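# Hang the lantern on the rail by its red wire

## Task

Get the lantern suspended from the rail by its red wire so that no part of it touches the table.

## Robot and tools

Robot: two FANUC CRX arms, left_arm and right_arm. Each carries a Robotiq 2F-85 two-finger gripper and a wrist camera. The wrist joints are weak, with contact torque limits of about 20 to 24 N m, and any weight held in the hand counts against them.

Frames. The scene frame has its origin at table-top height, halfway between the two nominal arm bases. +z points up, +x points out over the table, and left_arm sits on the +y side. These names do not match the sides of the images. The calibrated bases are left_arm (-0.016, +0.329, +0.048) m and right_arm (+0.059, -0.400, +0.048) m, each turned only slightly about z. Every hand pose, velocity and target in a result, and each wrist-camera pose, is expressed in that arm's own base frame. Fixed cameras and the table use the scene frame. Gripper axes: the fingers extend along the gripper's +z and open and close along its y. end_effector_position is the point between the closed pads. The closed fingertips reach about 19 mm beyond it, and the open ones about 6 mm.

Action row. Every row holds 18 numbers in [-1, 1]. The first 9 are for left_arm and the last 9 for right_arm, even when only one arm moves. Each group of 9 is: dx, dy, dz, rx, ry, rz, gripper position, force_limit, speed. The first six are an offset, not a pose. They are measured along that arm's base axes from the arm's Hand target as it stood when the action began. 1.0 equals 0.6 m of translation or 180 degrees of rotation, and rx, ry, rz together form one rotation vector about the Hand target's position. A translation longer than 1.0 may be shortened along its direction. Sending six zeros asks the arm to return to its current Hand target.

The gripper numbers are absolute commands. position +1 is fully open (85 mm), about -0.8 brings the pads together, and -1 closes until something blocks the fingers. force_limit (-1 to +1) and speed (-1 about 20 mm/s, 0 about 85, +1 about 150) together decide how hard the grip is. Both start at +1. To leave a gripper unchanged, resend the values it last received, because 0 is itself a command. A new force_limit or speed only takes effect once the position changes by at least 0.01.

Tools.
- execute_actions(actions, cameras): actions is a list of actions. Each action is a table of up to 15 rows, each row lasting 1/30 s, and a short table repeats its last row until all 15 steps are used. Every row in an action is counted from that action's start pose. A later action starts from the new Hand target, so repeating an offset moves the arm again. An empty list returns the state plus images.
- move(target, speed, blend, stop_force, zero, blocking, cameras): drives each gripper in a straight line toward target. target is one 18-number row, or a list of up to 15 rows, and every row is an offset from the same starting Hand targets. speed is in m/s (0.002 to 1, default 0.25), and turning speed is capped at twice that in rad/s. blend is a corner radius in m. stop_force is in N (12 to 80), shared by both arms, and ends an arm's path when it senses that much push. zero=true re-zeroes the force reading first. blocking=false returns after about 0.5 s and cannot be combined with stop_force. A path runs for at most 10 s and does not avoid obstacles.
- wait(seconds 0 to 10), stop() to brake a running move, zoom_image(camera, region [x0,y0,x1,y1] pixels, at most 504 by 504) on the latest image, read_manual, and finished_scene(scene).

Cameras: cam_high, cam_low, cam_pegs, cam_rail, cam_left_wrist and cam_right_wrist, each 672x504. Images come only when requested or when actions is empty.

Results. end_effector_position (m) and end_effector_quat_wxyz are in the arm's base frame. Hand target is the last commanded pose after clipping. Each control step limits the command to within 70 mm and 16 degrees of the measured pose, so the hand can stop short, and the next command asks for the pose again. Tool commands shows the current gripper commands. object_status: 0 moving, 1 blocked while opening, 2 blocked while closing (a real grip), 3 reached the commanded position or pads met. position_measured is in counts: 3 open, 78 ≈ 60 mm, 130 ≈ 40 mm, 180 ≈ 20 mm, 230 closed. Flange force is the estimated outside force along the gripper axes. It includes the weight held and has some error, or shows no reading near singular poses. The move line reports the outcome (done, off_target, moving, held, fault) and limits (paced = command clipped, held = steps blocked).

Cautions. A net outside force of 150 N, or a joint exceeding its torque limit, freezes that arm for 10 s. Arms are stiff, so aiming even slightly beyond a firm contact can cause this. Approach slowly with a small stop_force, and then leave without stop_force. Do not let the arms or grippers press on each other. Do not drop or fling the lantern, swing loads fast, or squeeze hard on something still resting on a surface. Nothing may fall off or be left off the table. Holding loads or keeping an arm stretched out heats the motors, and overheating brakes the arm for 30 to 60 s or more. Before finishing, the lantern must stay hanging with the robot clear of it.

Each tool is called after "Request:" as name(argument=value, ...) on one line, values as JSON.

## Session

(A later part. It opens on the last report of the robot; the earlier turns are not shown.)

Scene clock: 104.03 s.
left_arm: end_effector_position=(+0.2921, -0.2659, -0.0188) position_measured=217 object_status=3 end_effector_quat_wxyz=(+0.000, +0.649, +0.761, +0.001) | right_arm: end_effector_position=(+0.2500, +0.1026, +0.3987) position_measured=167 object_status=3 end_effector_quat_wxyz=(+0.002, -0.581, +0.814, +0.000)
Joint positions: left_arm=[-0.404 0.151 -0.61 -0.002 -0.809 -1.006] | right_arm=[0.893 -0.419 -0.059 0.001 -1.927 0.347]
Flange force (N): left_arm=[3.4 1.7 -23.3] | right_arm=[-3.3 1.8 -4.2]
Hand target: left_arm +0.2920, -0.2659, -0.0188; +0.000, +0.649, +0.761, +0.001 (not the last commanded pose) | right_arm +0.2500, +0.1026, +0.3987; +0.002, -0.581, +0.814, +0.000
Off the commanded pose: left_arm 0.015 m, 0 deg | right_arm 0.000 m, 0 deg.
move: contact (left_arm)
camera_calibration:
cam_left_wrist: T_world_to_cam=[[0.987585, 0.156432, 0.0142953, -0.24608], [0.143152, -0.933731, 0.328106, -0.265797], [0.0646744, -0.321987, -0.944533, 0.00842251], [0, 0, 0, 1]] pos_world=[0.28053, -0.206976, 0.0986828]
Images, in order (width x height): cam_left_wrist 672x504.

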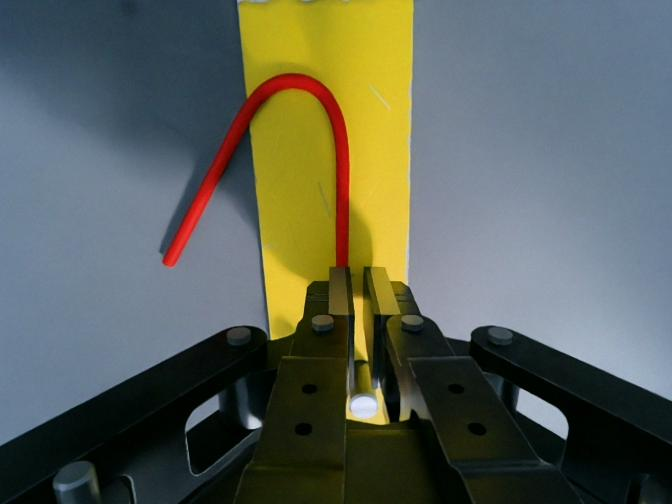

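Request:
move(target=[[0,0,0.02,0,0,0,-0.7,0,-1,0,0,0,0,0,0,-0.3,0.5,-1],[-0.0055,-0.001,0.02,0,0,0,-0.7,0,-1,0,0,0,0,0,0,-0.3,0.5,-1]], speed=0.05)

Request:
move(target=[0,0,-0.04,0,0,0,-0.7,0,-1,0,0,0,0,0,0,-0.3,0.5,-1], speed=0.008, stop_force=12, cameras=["cam_left_wrist"])

Scene clock: 105.23 s.
left_arm: end_effector_position=(+0.2887, -0.2665, -0.0068) position_measured=217 object_status=3 end_effector_quat_wxyz=(+0.000, +0.649, +0.761, +0.001) | right_arm: end_effector_position=(+0.2500, +0.1026, +0.3987) position_measured=167 object_status=3 end_effector_quat_wxyz=(+0.002, -0.581, +0.814, +0.000)
Joint positions: left_arm=[-0.409 0.122 -0.606 -0.002 -0.842 -1.002] | right_arm=[0.893 -0.419 -0.059 0.001 -1.927 0.347]
Flange force (N): left_arm=[1.3 -2.4 -2.0] | right_arm=[-4.3 2.1 -4.7]
Hand target: left_arm +0.2887, -0.2665, -0.0068; +0.000, +0.649, +0.761, +0.001 | right_arm +0.2500, +0.1026, +0.3987; +0.002, -0.581, +0.814, +0.000
Off the commanded pose: left_arm 0.000 m, 0 deg | right_arm 0.000 m, 0 deg.
move: done

Scene clock: 107.83 s.
left_arm: end_effector_position=(+0.2888, -0.2665, -0.0228) position_measured=217 object_status=3 end_effector_quat_wxyz=(+0.000, +0.649, +0.761, +0.001) | right_arm: end_effector_position=(+0.2500, +0.1026, +0.3987) position_measured=167 object_status=3 end_effector_quat_wxyz=(+0.002, -0.581, +0.814, +0.000)
Joint positions: left_arm=[-0.409 0.155 -0.618 -0.002 -0.797 -1.001] | right_arm=[0.893 -0.419 -0.059 0.001 -1.927 0.347]
Flange force (N): left_arm=[10.7 -2.8 -37.2] | right_arm=[-3.1 2.1 -4.7]
Hand target: left_arm +0.2888, -0.2665, -0.0228; +0.000, +0.649, +0.761, +0.001 (not the last commanded pose) | right_arm +0.2500, +0.1026, +0.3987; +0.002, -0.581, +0.814, +0.000
Off the commanded pose: left_arm 0.008 m, 0 deg | right_arm 0.000 m, 0 deg.
move: contact (left_arm)
camera_calibration:
cam_left_wrist: T_world_to_cam=[[0.987593, 0.156371, 0.0144208, -0.242697], [0.143054, -0.933742, 0.328119, -0.264549], [0.0647737, -0.321985, -0.944526, 0.00463758], [0, 0, 0, 1]] pos_world=[0.27723, -0.207576, 0.0946836]
Images, in order (width x height): cam_left_wrist 672x504.

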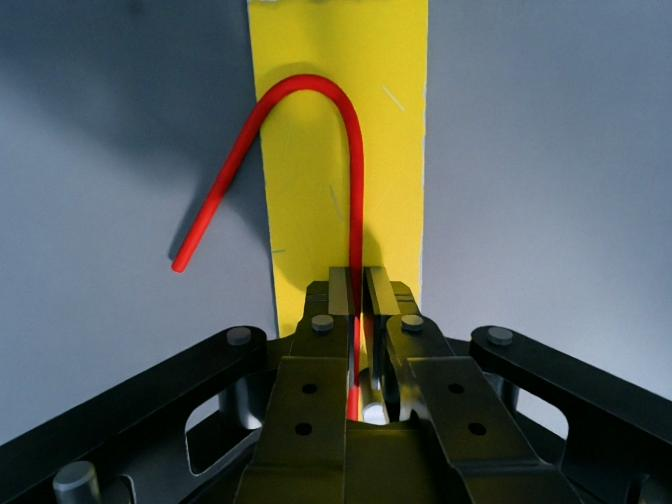

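Good. Relieve slightly, close.

Request:
execute_actions(actions=[[[0,0,0.0015,0,0,0,-1,0,-1,0,0,0,0,0,0,-0.3,0.5,-1]],[[0,0,0,0,0,0,-1,0,-1,0,0,0,0,0,0,-0.3,0.5,-1]],[[0,0,0,0,0,0,-1,0,-1,0,0,0,0,0,0,-0.3,0.5,-1]]])

Request:
move(target=[0,0,0.1,0,0,0,-1,0,-1,0,0,0,0,0,0,-0.3,0.5,-1], speed=0.08, cameras=["cam_left_wrist","cam_pegs"])

Scene clock: 109.77 s.
left_arm: end_effector_position=(+0.2888, -0.2665, -0.0219) position_measured=225 object_status=2 end_effector_quat_wxyz=(+0.000, +0.649, +0.761, +0.001) | right_arm: end_effector_position=(+0.2500, +0.1026, +0.3987) position_measured=167 object_status=3 end_effector_quat_wxyz=(+0.002, -0.581, +0.814, +0.000)
Joint positions: left_arm=[-0.409 0.153 -0.618 -0.002 -0.799 -1.001] | right_arm=[0.893 -0.419 -0.059 0.001 -1.927 0.347]
Flange force (N): left_arm=[1.7 -3.0 -1.7] | right_arm=[-4.5 1.7 -4.7]
Flange force at the end of the 1st action (N): left_arm=[1.8 -3.3 -1.5] | right_arm=[-4.0 2.3 -4.9]
Flange force at the end of the 2nd action (N): left_arm=[1.9 -2.9 -1.1] | right_arm=[-3.9 1.3 -4.7]
Hand target: left_arm +0.2888, -0.2665, -0.0219; +0.000, +0.649, +0.761, +0.001 | right_arm +0.2500, +0.1026, +0.3987; +0.002, -0.581, +0.814, +0.000
Off the commanded pose: left_arm 0.000 m, 0 deg | right_arm 0.000 m, 0 deg.

Scene clock: 110.87 s.
left_arm: end_effector_position=(+0.2887, -0.2666, +0.0381) position_measured=225 object_status=2 end_effector_quat_wxyz=(+0.000, +0.649, +0.761, +0.001) | right_arm: end_effector_position=(+0.2500, +0.1026, +0.3987) position_measured=167 object_status=3 end_effector_quat_wxyz=(+0.002, -0.581, +0.814, +0.000)
Joint positions: left_arm=[-0.409 0.041 -0.562 -0.002 -0.967 -1.002] | right_arm=[0.893 -0.419 -0.059 0.001 -1.927 0.347]
Flange force (N): left_arm=[2.4 -3.2 -0.5] | right_arm=[-4.0 1.6 -5.1]
Hand target: left_arm +0.2888, -0.2665, +0.0381; +0.000, +0.649, +0.761, +0.001 | right_arm +0.2500, +0.1026, +0.3987; +0.002, -0.581, +0.814, +0.000
Off the commanded pose: left_arm 0.000 m, 0 deg | right_arm 0.000 m, 0 deg.
move: done
camera_calibration:
cam_left_wrist: T_world_to_cam=[[0.987586, 0.156428, 0.0142801, -0.243524], [0.143148, -0.933701, 0.328195, -0.284653], [0.0646723, -0.322076, -0.944502, 0.0621317], [0, 0, 0, 1]] pos_world=[0.27723, -0.207676, 0.155583]
Images, in order (width x height): cam_pegs 672x504, cam_left_wrist 672x504.

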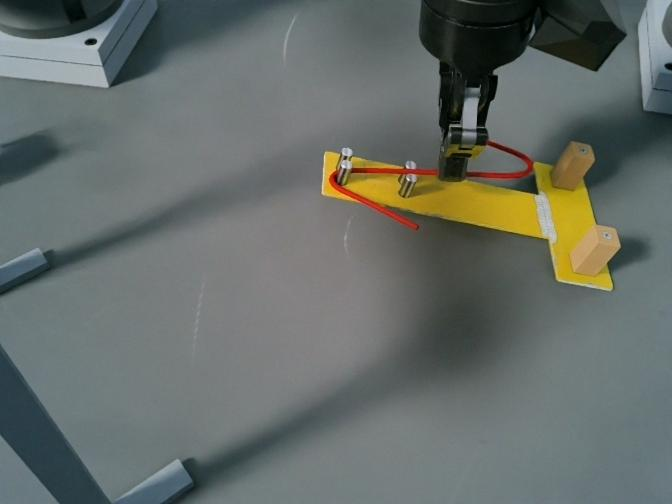

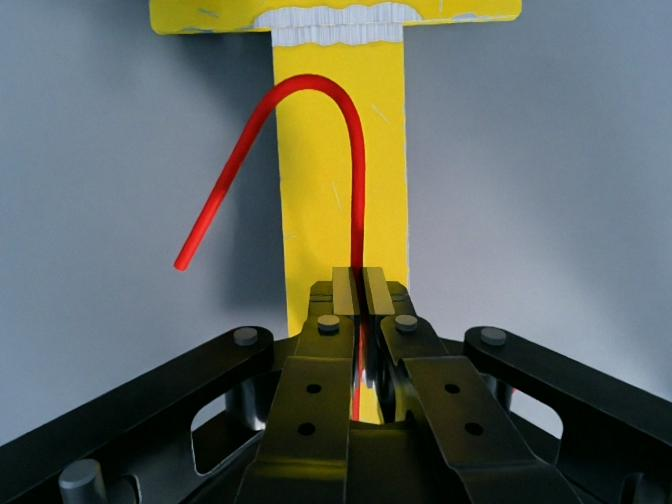

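Request:
move(target=[[0,0,-0.085,0,0,0,-1,0,-1,0,0,0,0,0,0,-0.3,0.5,-1],[0.002,0,-0.06,-0.01,0,0.006,-1,0,-1,0,0,0,0,0,0,-0.3,0.5,-1],[-0.002,0,-0.03,-0.01,0,-0.006,-1,0,-1,0,0,0,0,0,0,-0.3,0.5,-1],[0.002,0,-0.01,-0.01,0,0.006,-1,0,-1,0,0,0,0,0,0,-0.3,0.5,-1],[-0.002,0,0.01,-0.01,0,-0.006,-1,0,-1,0,0,0,0,0,0,-0.3,0.5,-1]], speed=0.15, blend=0.001, cameras=["cam_pegs","cam_left_wrist"])

Scene clock: 112.80 s.
left_arm: end_effector_position=(+0.2876, -0.2665, +0.0441) position_measured=225 object_status=2 end_effector_quat_wxyz=(+0.010, +0.656, +0.755, -0.011) | right_arm: end_effector_position=(+0.2500, +0.1026, +0.3987) position_measured=167 object_status=3 end_effector_quat_wxyz=(+0.002, -0.581, +0.814, +0.000)
Joint positions: left_arm=[-0.386 0.013 -0.586 0.034 -0.96 -1.064] | right_arm=[0.893 -0.419 -0.059 0.001 -1.927 0.347]
Flange force (N): left_arm=[1.6 -3.1 -1.3] | right_arm=[-3.7 1.4 -4.3]
Hand target: left_arm +0.2876, -0.2665, +0.0441; +0.010, +0.656, +0.755, -0.011 | right_arm +0.2500, +0.1026, +0.3987; +0.002, -0.581, +0.814, +0.000
Off the commanded pose: left_arm 0.000 m, 0 deg | right_arm 0.000 m, 0 deg.
move: done
camera_calibration:
cam_left_wrist: T_world_to_cam=[[0.990372, 0.138095, 0.00969887, -0.247896], [0.12555, -0.925504, 0.357324, -0.280358], [0.0583208, -0.352665, -0.93393, 0.0611156], [0, 0, 0, 1]] pos_world=[0.277144, -0.203685, 0.15966]
Images, in order (width x height): cam_pegs 672x504, cam_left_wrist 672x504.

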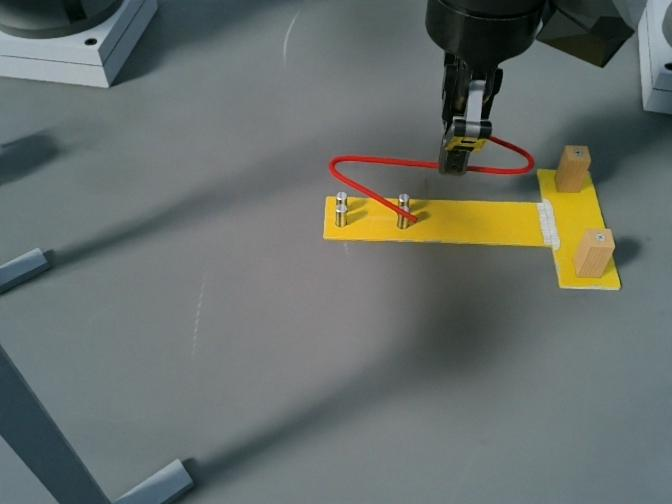

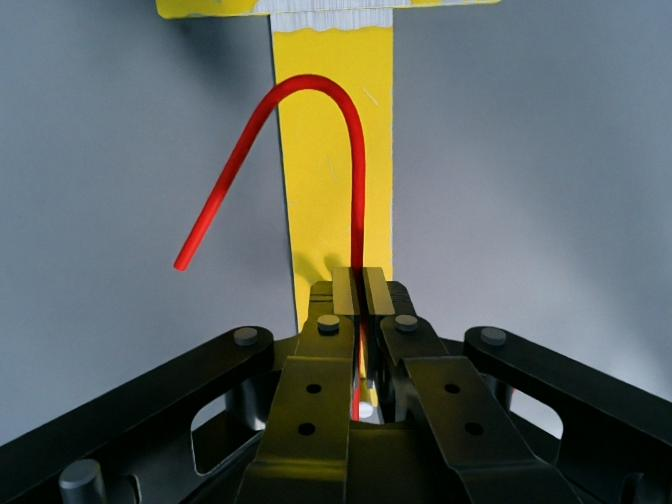

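Request:
move(target=[[0,0,0.2,0,0,0,-1,0,-1,0,0,0,0,0,0,-0.3,0.5,-1],[0.12,-0.056,0.393,-0.485,-0.068,0,-1,0,-1,0,0,0,0,0,0,-0.3,0.5,-1]], speed=0.3, blend=0.03, cameras=["all"])

Scene clock: 116.67 s.
left_arm: end_effector_position=(+0.3596, -0.3001, +0.2799) position_measured=225 object_status=2 end_effector_quat_wxyz=(+0.532, +0.465, +0.533, -0.465) | right_arm: end_effector_position=(+0.2500, +0.1026, +0.3987) position_measured=167 object_status=3 end_effector_quat_wxyz=(+0.002, -0.581, +0.814, +0.000)
Joint positions: left_arm=[-0.029 -0.008 -1.075 1.715 -1.49 -2.643] | right_arm=[0.893 -0.419 -0.059 0.001 -1.927 0.347]
Flange force (N): left_arm=[-2.8 -2.4 0.2] | right_arm=[-3.6 2.4 -5.0]
Hand target: left_arm +0.3596, -0.3001, +0.2799; +0.532, +0.465, +0.533, -0.465 | right_arm +0.2500, +0.1026, +0.3987; +0.002, -0.581, +0.814, +0.000
Off the commanded pose: left_arm 0.000 m, 0 deg | right_arm 0.000 m, 0 deg.
move: done
camera_calibration:
cam_left_wrist: T_world_to_cam=[[0.98891, 0.148513, 0.00109929, -0.310768], [-0.0496035, 0.323303, 0.944995, -0.131505], [0.139988, -0.934569, 0.327084, -0.291632], [0, 0, 0, 1]] pos_world=[0.341624, -0.183882, 0.220002]
cam_right_wrist: T_world_to_cam=[[-0.944968, 0.325419, 0.0337321, 0.197893], [0.318075, 0.889692, 0.327532, -0.284933], [0.076574, 0.320236, -0.944238, 0.453859], [0, 0, 0, 1]] pos_world=[0.242879, 0.0437623, 0.5152]

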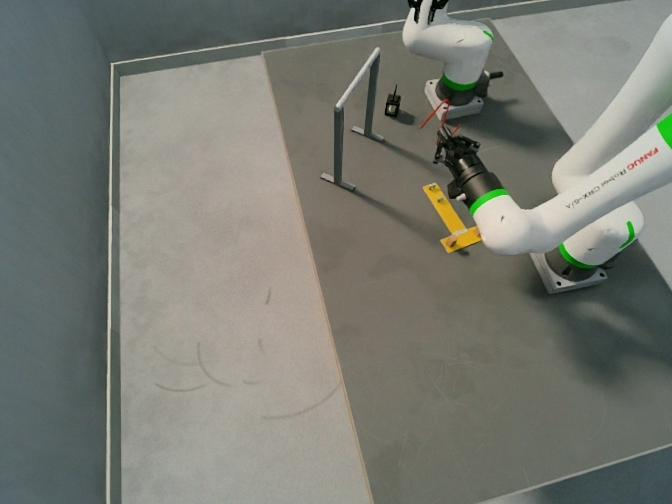

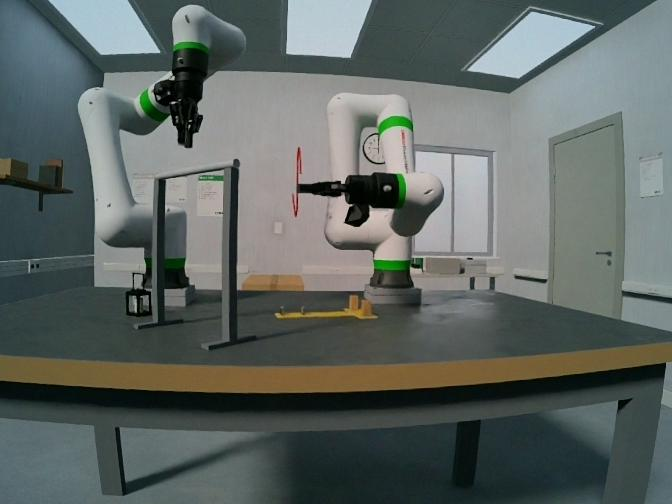

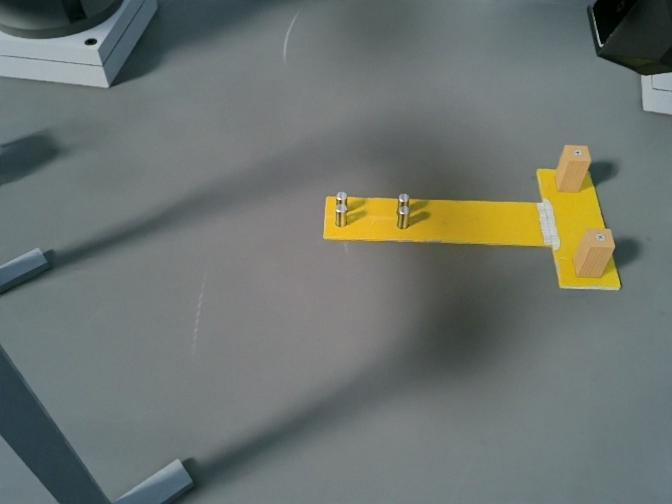

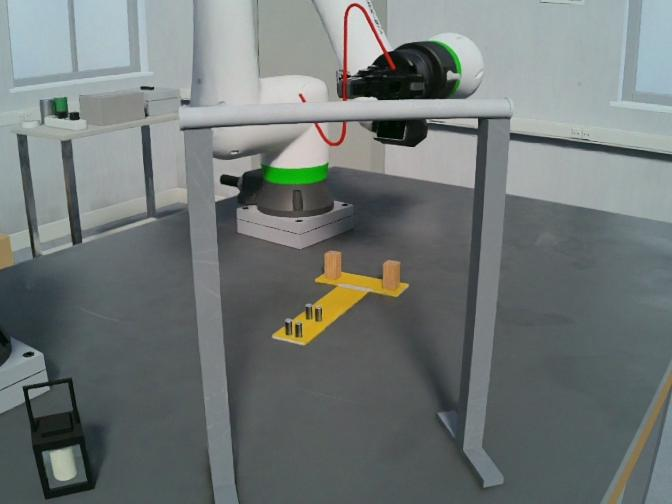

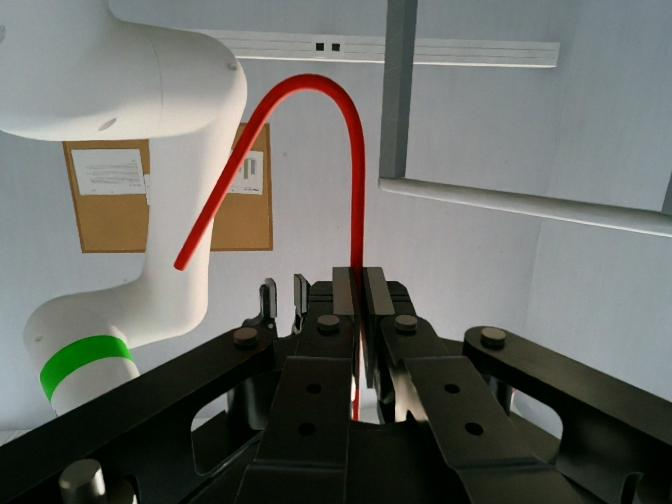

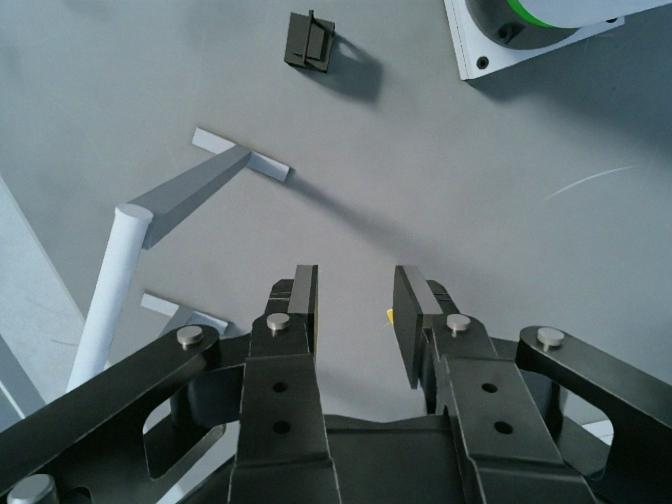

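Request:
move(target=[[0,0,0,0,0,0,-1,0,-1,0.05,0.2,0.167,0,0,-0.2,-0.3,0.5,-1],[0,0,0,0,0,0,-1,0,-1,0.115,0.466,0.15,0,0,-0.37,-0.3,0.5,-1]], speed=0.25, blend=0.03, cameras=["cam_right_wrist","cam_low","cam_rail"])

Scene clock: 120.30 s.
left_arm: end_effector_position=(+0.3596, -0.3001, +0.2799) position_measured=225 object_status=2 end_effector_quat_wxyz=(+0.532, +0.465, +0.533, -0.465) | right_arm: end_effector_position=(+0.3190, +0.3822, +0.4888) position_measured=167 object_status=3 end_effector_quat_wxyz=(+0.001, -0.038, +0.999, -0.001)
Joint positions: left_arm=[-0.029 -0.008 -1.075 1.715 -1.49 -2.643] | right_arm=[1.142 0.277 0.817 0.004 -2.112 -1.063]
Flange force (N): left_arm=[-2.7 -2.8 1.0] | right_arm=[-5.1 8.9 -8.8]
Hand target: left_arm +0.3596, -0.3001, +0.2799; +0.532, +0.465, +0.533, -0.465 | right_arm +0.3190, +0.3822, +0.4887; +0.001, -0.038, +0.999, -0.001
Off the commanded pose: left_arm 0.000 m, 0 deg | right_arm 0.000 m, 0 deg.
move: done
camera_calibration:
cam_right_wrist: T_world_to_cam=[[-0.0766808, 0.996486, 0.0337042, -0.364428], [0.942832, 0.0614734, 0.327549, -0.467894], [0.324326, 0.0568941, -0.944233, 0.465626], [0, 0, 0, 1]] pos_world=[0.262187, 0.365419, 0.6052]
Images, in order (width x height): cam_low 672x504, cam_rail 672x504, cam_right_wrist 672x504.

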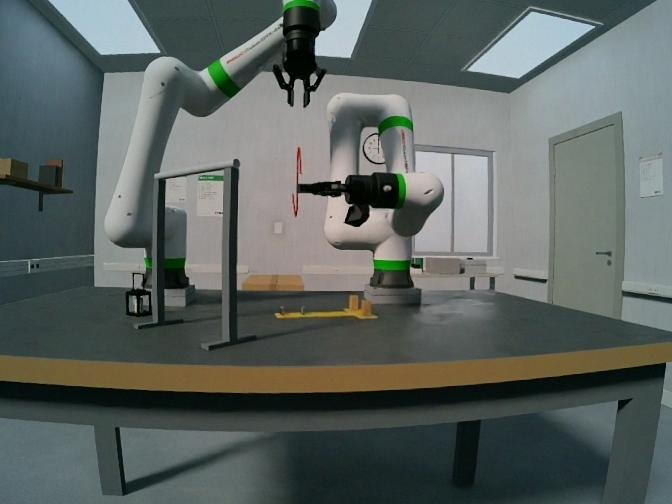

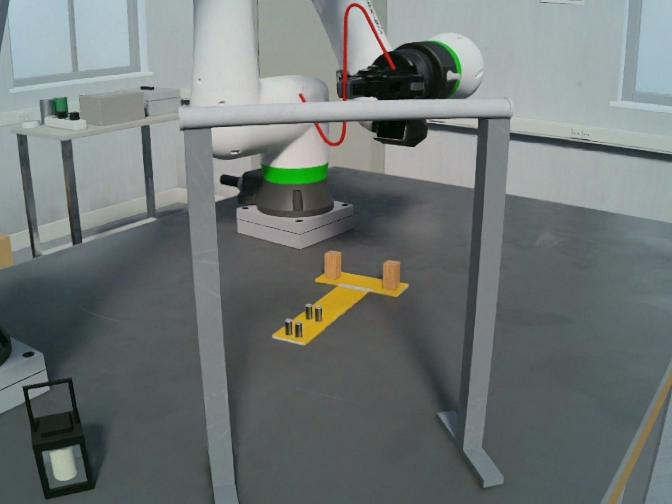

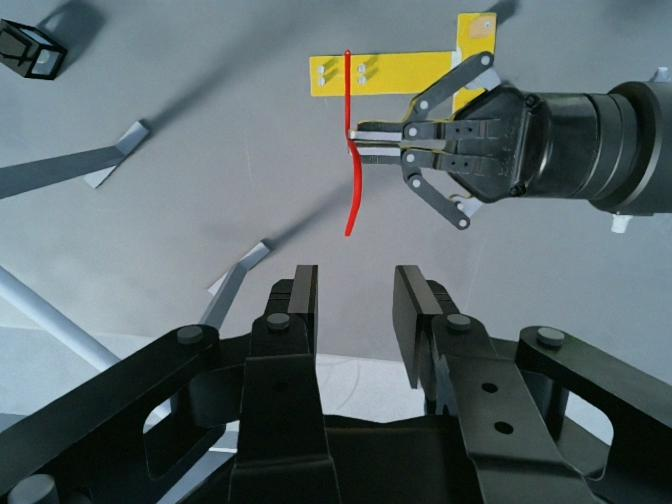

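Request:
move(target=[[0,0,0,0,0,0,-1,0,-1,-0.0367,0.0138,-0.05,0,0,0,-0.3,0.5,-1],[0,0,0,0,0,0,-1,0,-1,-0.0367,0.0138,-0.15,0,0,0,-0.3,0.5,-1]], speed=0.1, cameras=["cam_right_wrist","cam_low","cam_rail","cam_left_wrist"])

Request:
zoom_image(camera="cam_low", region=[240, 70, 380, 230])

Scene clock: 122.80 s.
left_arm: end_effector_position=(+0.3596, -0.3001, +0.2799) position_measured=225 object_status=2 end_effector_quat_wxyz=(+0.532, +0.465, +0.533, -0.465) | right_arm: end_effector_position=(+0.2970, +0.3905, +0.3987) position_measured=167 object_status=3 end_effector_quat_wxyz=(+0.001, -0.038, +0.999, -0.001)
Joint positions: left_arm=[-0.029 -0.008 -1.075 1.715 -1.49 -2.643] | right_arm=[1.191 0.148 0.431 0.004 -1.855 -1.113]
Flange force (N): left_arm=[-2.3 -2.4 0.4] | right_arm=[-4.9 8.6 -6.9]
Hand target: left_arm +0.3596, -0.3001, +0.2799; +0.532, +0.465, +0.533, -0.465 | right_arm +0.2970, +0.3905, +0.3987; +0.001, -0.038, +0.999, -0.001
Off the commanded pose: left_arm 0.000 m, 0 deg | right_arm 0.000 m, 0 deg.
move: done
camera_calibration:
cam_left_wrist: T_world_to_cam=[[0.988915, 0.148476, 0.0009919, -0.310754], [-0.0494913, 0.32332, 0.944995, -0.13154], [0.139989, -0.934569, 0.327084, -0.291633], [0, 0, 0, 1]] pos_world=[0.341624, -0.183882, 0.220001]
cam_right_wrist: T_world_to_cam=[[-0.0767049, 0.99648, 0.0338088, -0.371398], [0.942862, 0.0614672, 0.327466, -0.418145], [0.324235, 0.0569952, -0.944258, 0.387304], [0, 0, 0, 1]] pos_world=[0.240187, 0.373719, 0.5152]
Images, in order (width x height): cam_low 672x504, cam_rail 672x504, cam_left_wrist 672x504, cam_right_wrist 672x504.

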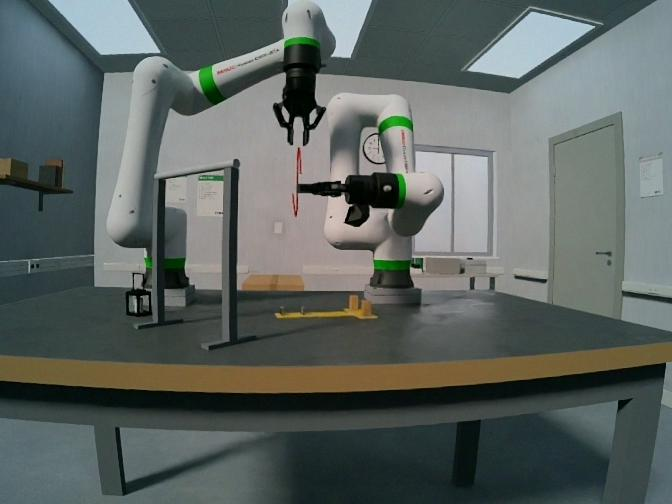

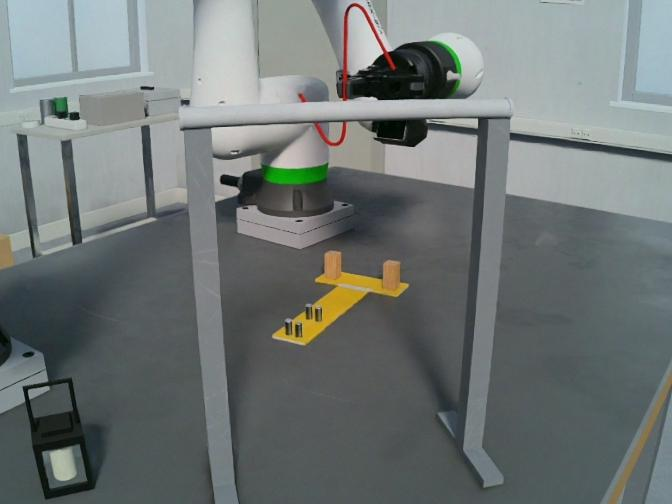

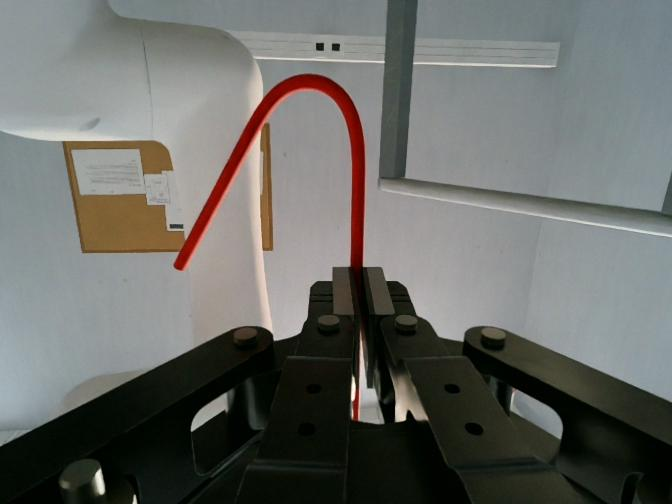

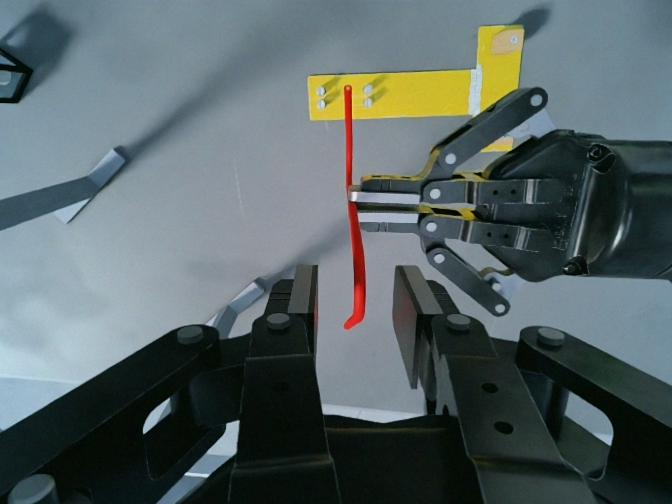

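Scaled by 3.150 from the camera's 672x504 image, which has a finer 960x720 frame.

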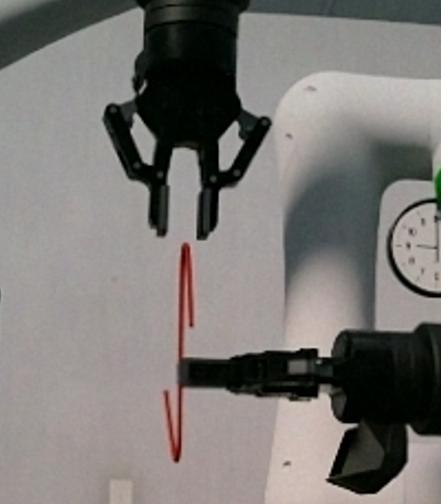

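Request:
move(target=[[0,0,0,0,0,0,-1,0,-1,0,0,-0.0145,0,0,0,-0.3,0.5,-1],[0,0,0,0,0,0,-1,0,-1,0,0,-0.0145,0,0,0,-1,0.5,-1]], speed=0.05, cameras=["cam_right_wrist","cam_low"])

Request:
zoom_image(camera="cam_low", region=[240, 70, 380, 230])

Scene clock: 125.70 s.
left_arm: end_effector_position=(+0.3596, -0.3001, +0.2799) position_measured=225 object_status=2 end_effector_quat_wxyz=(+0.532, +0.465, +0.533, -0.465) | right_arm: end_effector_position=(+0.2970, +0.3905, +0.3901) position_measured=228 object_status=0 end_effector_quat_wxyz=(+0.001, -0.038, +0.999, -0.001)
Joint positions: left_arm=[-0.029 -0.008 -1.075 1.715 -1.49 -2.643] | right_arm=[1.191 0.141 0.403 0.004 -1.833 -1.113]
Flange force (N): left_arm=[-0.7 -3.3 0.7] | right_arm=[-4.2 8.3 -7.7]
Hand target: left_arm +0.3596, -0.3001, +0.2799; +0.532, +0.465, +0.533, -0.465 | right_arm +0.2970, +0.3905, +0.3900; +0.001, -0.038, +0.999, -0.001
Off the commanded pose: left_arm 0.000 m, 0 deg | right_arm 0.000 m, 0 deg.
move: done
camera_calibration:
cam_right_wrist: T_world_to_cam=[[-0.0766811, 0.996486, 0.0336984, -0.371056], [0.942791, 0.0614683, 0.327669, -0.415382], [0.324446, 0.0568966, -0.944191, 0.379043], [0, 0, 0, 1]] pos_world=[0.240186, 0.373719, 0.506501]
Images, in order (width x height): cam_low 672x504, cam_right_wrist 672x504.

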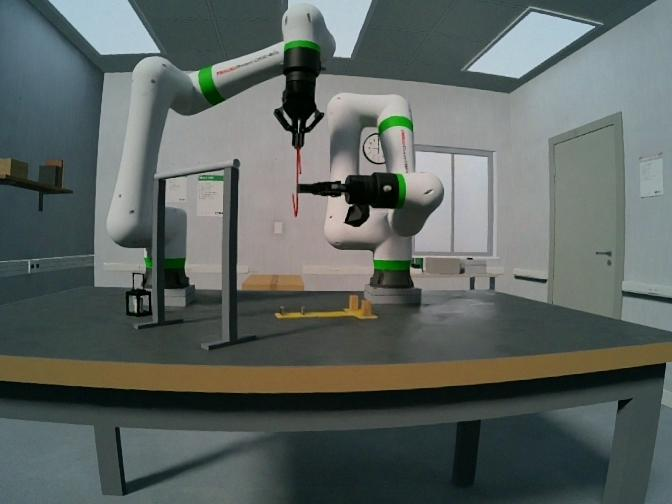

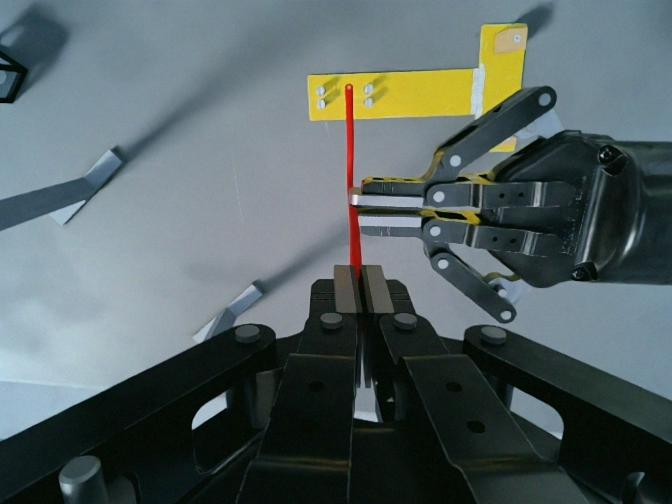

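Scaled by 3.150 from the camera's 672x504 image, which has a finer 960x720 frame.

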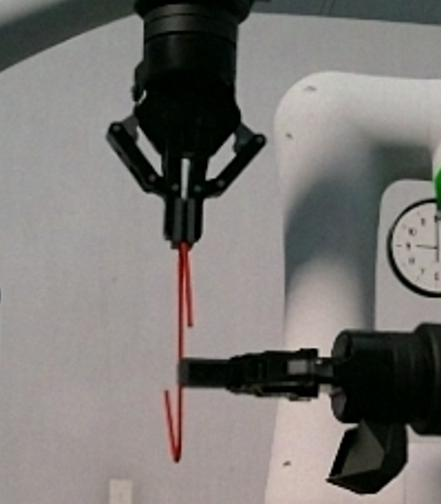

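Request:
move(target=[[0,0,0,0,0,0,-0.55,0,-1,0,0,0,0,0,0,-1,0.5,-1],[-0.01,0.2,0,0,0,0,-0.55,0,-1,0,0,0,0,0,0,-1,0.5,-1]], speed=0.15, cameras=["cam_right_wrist","cam_low","cam_rail"])

Request:
zoom_image(camera="cam_low", region=[240, 70, 380, 230])

Scene clock: 127.93 s.
left_arm: end_effector_position=(+0.3536, -0.1801, +0.2799) position_measured=199 object_status=3 end_effector_quat_wxyz=(+0.532, +0.465, +0.533, -0.465) | right_arm: end_effector_position=(+0.2970, +0.3905, +0.3900) position_measured=228 object_status=2 end_effector_quat_wxyz=(+0.001, -0.038, +0.999, -0.001)
Joint positions: left_arm=[0.524 0.039 -1.017 1.228 -1.756 -2.659] | right_arm=[1.191 0.141 0.403 0.004 -1.833 -1.113]
Flange force (N): left_arm=[-2.5 -1.9 1.7] | right_arm=[-4.0 8.0 -6.2]
Hand target: left_arm +0.3536, -0.1801, +0.2799; +0.532, +0.465, +0.533, -0.465 | right_arm +0.2970, +0.3905, +0.3900; +0.001, -0.038, +0.999, -0.001
Off the commanded pose: left_arm 0.000 m, 0 deg | right_arm 0.000 m, 0 deg.
move: done
camera_calibration:
cam_right_wrist: T_world_to_cam=[[-0.0766798, 0.996486, 0.0337046, -0.371059], [0.942832, 0.0614723, 0.327549, -0.415333], [0.324326, 0.0568941, -0.944233, 0.379093], [0, 0, 0, 1]] pos_world=[0.240187, 0.373719, 0.5065]
Images, in order (width x height): cam_low 672x504, cam_rail 672x504, cam_right_wrist 672x504.

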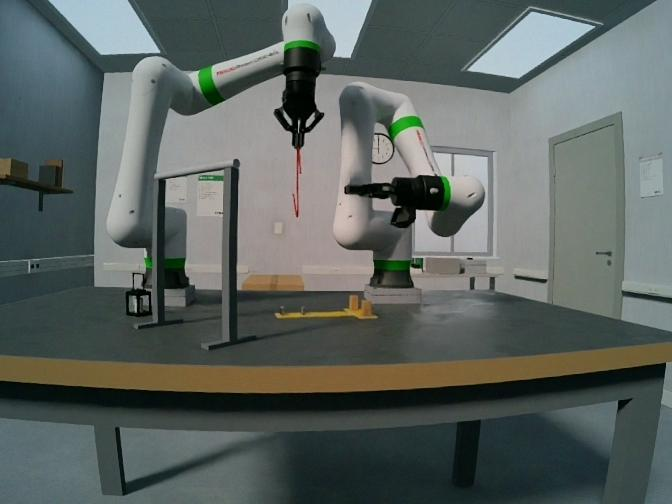

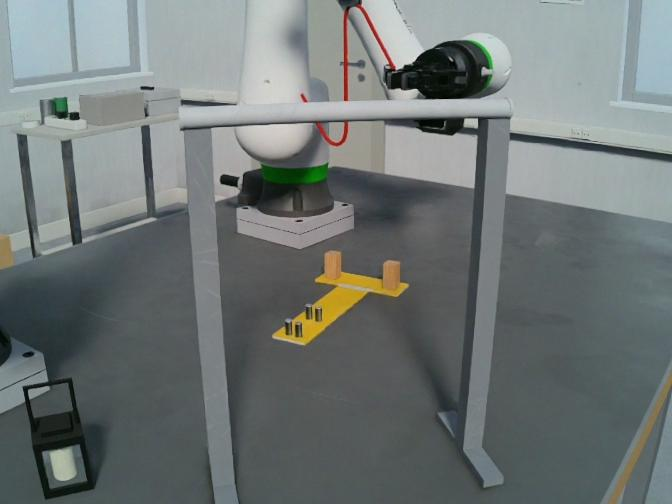

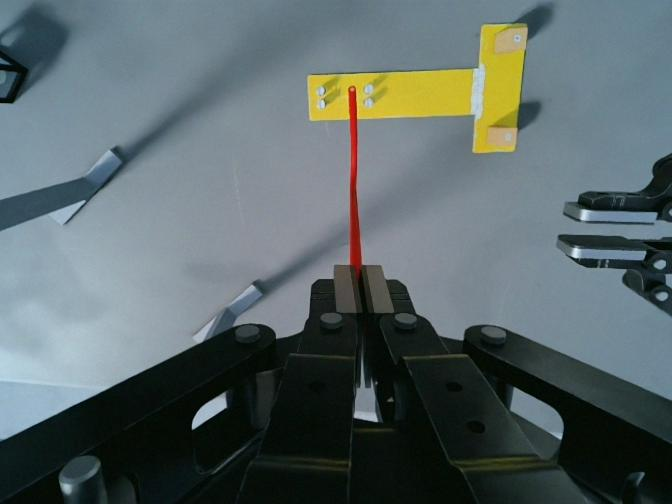

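Scaled by 3.150 from the camera's 672x504 image, which has a finer 960x720 frame.

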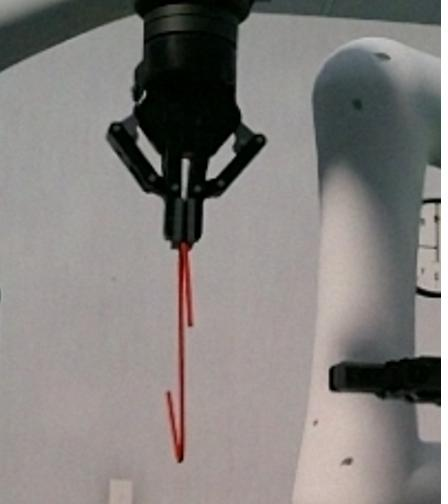

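Request:
move(target=[[0,0,0,0,0,0,-0.55,0,-1,0,0,0.183,0,0,0,-1,0.5,-1],[0,0,0,0,0,0,-0.55,0,-1,0.12,-0.36,0.21,0,0,-0.269,-1,0.5,-1]], speed=0.2, blend=0.03, cameras=["cam_right_wrist","cam_low","cam_rail","cam_high"])

Scene clock: 131.97 s.
left_arm: end_effector_position=(+0.3536, -0.1801, +0.2799) position_measured=199 object_status=3 end_effector_quat_wxyz=(+0.532, +0.465, +0.533, -0.465) | right_arm: end_effector_position=(+0.3690, +0.1745, +0.5160) position_measured=228 object_status=2 end_effector_quat_wxyz=(+0.001, +0.375, +0.927, -0.002)
Joint positions: left_arm=[0.524 0.039 -1.017 1.228 -1.756 -2.659] | right_arm=[0.768 0.065 0.64 0.003 -2.148 -1.534]
Flange force (N): left_arm=[-2.3 -1.6 1.4] | right_arm=[0.0 7.8 -8.4]
Hand target: left_arm +0.3536, -0.1801, +0.2799; +0.532, +0.465, +0.533, -0.465 | right_arm +0.3690, +0.1745, +0.5160; +0.001, +0.375, +0.927, -0.002
Off the commanded pose: left_arm 0.000 m, 0 deg | right_arm 0.000 m, 0 deg.
move: done
camera_calibration:
cam_right_wrist: T_world_to_cam=[[0.6945, 0.718711, 0.0335493, -0.390494], [0.671754, -0.664415, 0.327565, -0.284514], [0.257715, -0.204957, -0.944233, 0.557175], [0, 0, 0, 1]] pos_world=[0.318729, 0.205813, 0.632401]
Images, in order (width x height): cam_high 672x504, cam_low 672x504, cam_rail 672x504, cam_right_wrist 672x504.

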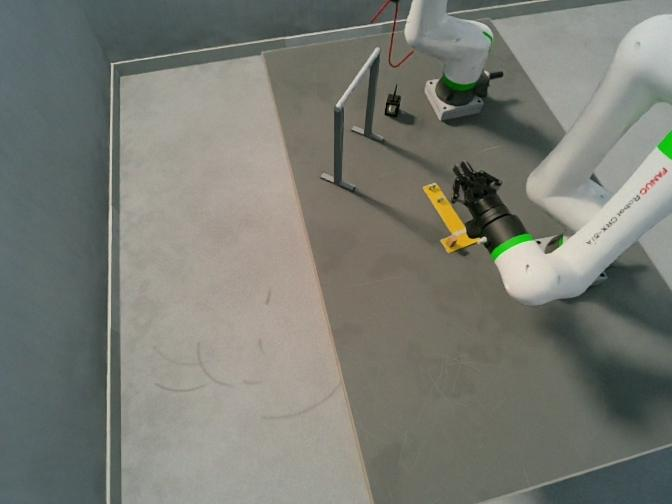

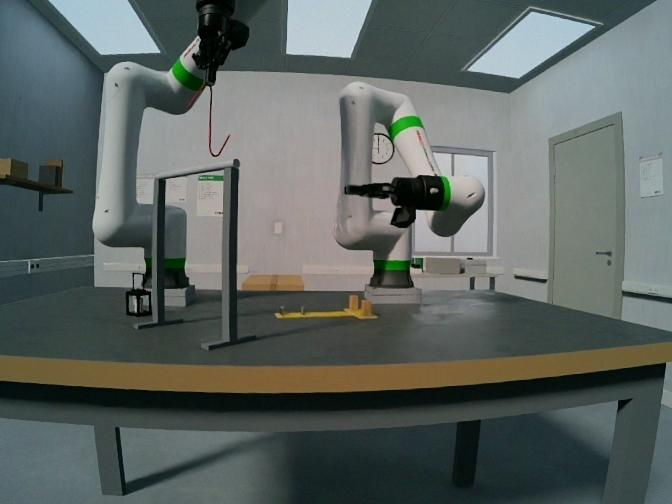

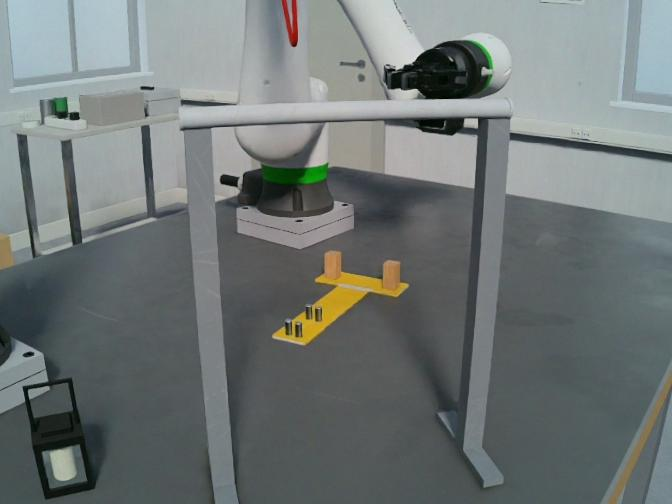

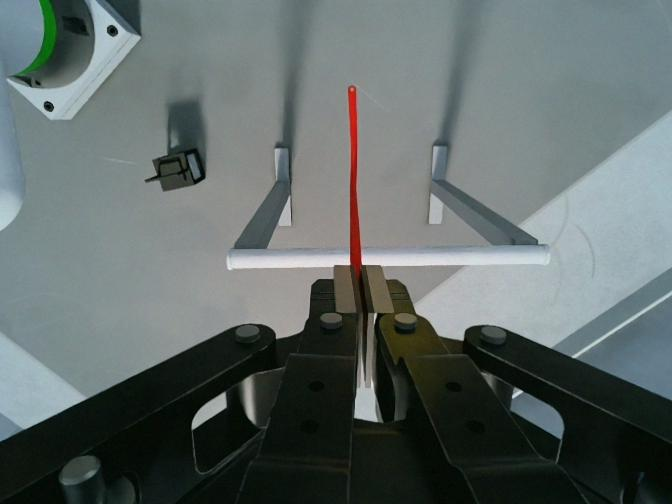

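Request:
move(target=[0,0,0,0,0,0,-0.55,0,-1,0.1195,-0.022,0,0,0,0,-1,0.5,-1], speed=0.12)

Request:
move(target=[0,0,0,0,0,0,-0.55,0,-1,0,0,-0.17,0,0,0,-1,0.5,-1], speed=0.06, stop_force=12, cameras=["cam_right_wrist","cam_low","cam_rail","cam_high"])

Request:
zoom_image(camera="cam_low", region=[130, 70, 290, 260])

Scene clock: 133.60 s.
left_arm: end_effector_position=(+0.3536, -0.1801, +0.2799) position_measured=199 object_status=3 end_effector_quat_wxyz=(+0.532, +0.465, +0.533, -0.465) | right_arm: end_effector_position=(+0.4407, +0.1613, +0.5161) position_measured=228 object_status=2 end_effector_quat_wxyz=(+0.001, +0.375, +0.927, -0.002)
Joint positions: left_arm=[0.524 0.039 -1.017 1.228 -1.756 -2.659] | right_arm=[0.634 0.241 0.847 0.004 -2.179 -1.4]
Flange force (N): left_arm=[-2.6 -1.9 1.1] | right_arm=[-3.6 12.1 -12.9]
Hand target: left_arm +0.3536, -0.1801, +0.2799; +0.532, +0.465, +0.533, -0.465 | right_arm +0.4407, +0.1613, +0.5160; +0.001, +0.375, +0.927, -0.002
Off the commanded pose: left_arm 0.000 m, 0 deg | right_arm 0.000 m, 0 deg.
move: done

Scene clock: 136.40 s.
left_arm: end_effector_position=(+0.3536, -0.1801, +0.2799) position_measured=199 object_status=3 end_effector_quat_wxyz=(+0.532, +0.465, +0.533, -0.465) | right_arm: end_effector_position=(+0.4407, +0.1613, +0.4140) position_measured=228 object_status=2 end_effector_quat_wxyz=(+0.001, +0.375, +0.927, -0.002)
Joint positions: left_arm=[0.524 0.039 -1.017 1.228 -1.756 -2.659] | right_arm=[0.634 0.104 0.419 0.003 -1.888 -1.401]
Flange force (N): left_arm=[-2.5 -1.7 1.5] | right_arm=[-1.8 9.0 -6.3]
Hand target: left_arm +0.3536, -0.1801, +0.2799; +0.532, +0.465, +0.533, -0.465 | right_arm +0.4407, +0.1613, +0.4140; +0.001, +0.375, +0.927, -0.002
Off the commanded pose: left_arm 0.000 m, 0 deg | right_arm 0.000 m, 0 deg.
move: done
camera_calibration:
cam_right_wrist: T_world_to_cam=[[0.694558, 0.718646, 0.0337294, -0.427489], [0.671655, -0.664516, 0.327563, -0.308011], [0.257816, -0.204857, -0.944227, 0.439712], [0, 0, 0, 1]] pos_world=[0.390428, 0.192613, 0.5305]
Images, in order (width x height): cam_high 672x504, cam_low 672x504, cam_rail 672x504, cam_right_wrist 672x504.

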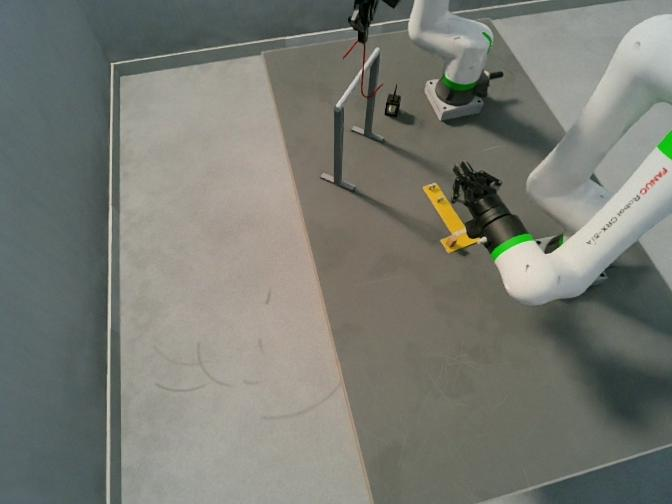

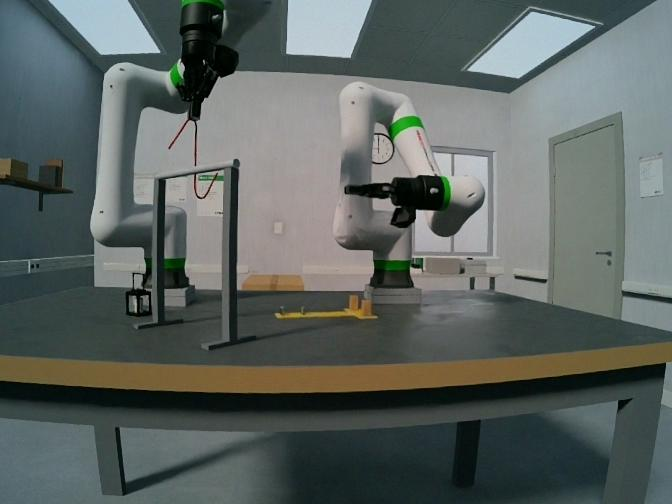

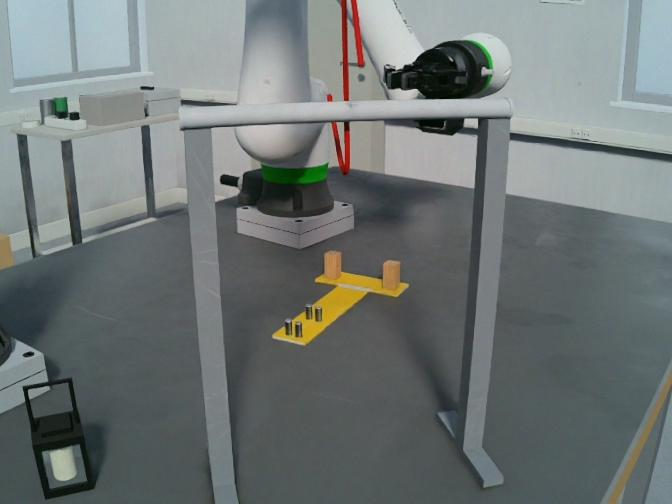

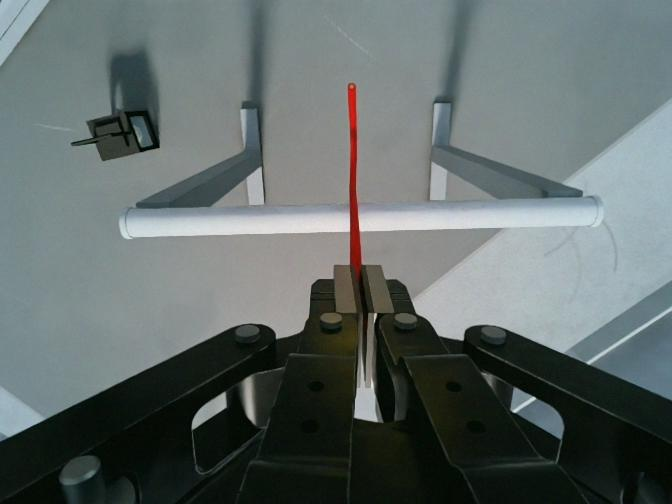

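Scaled by 2.653 from the camera's 672x504 image, which has a finer 960x720 frame.

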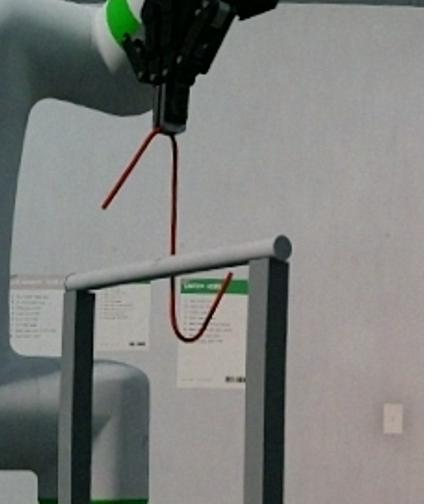

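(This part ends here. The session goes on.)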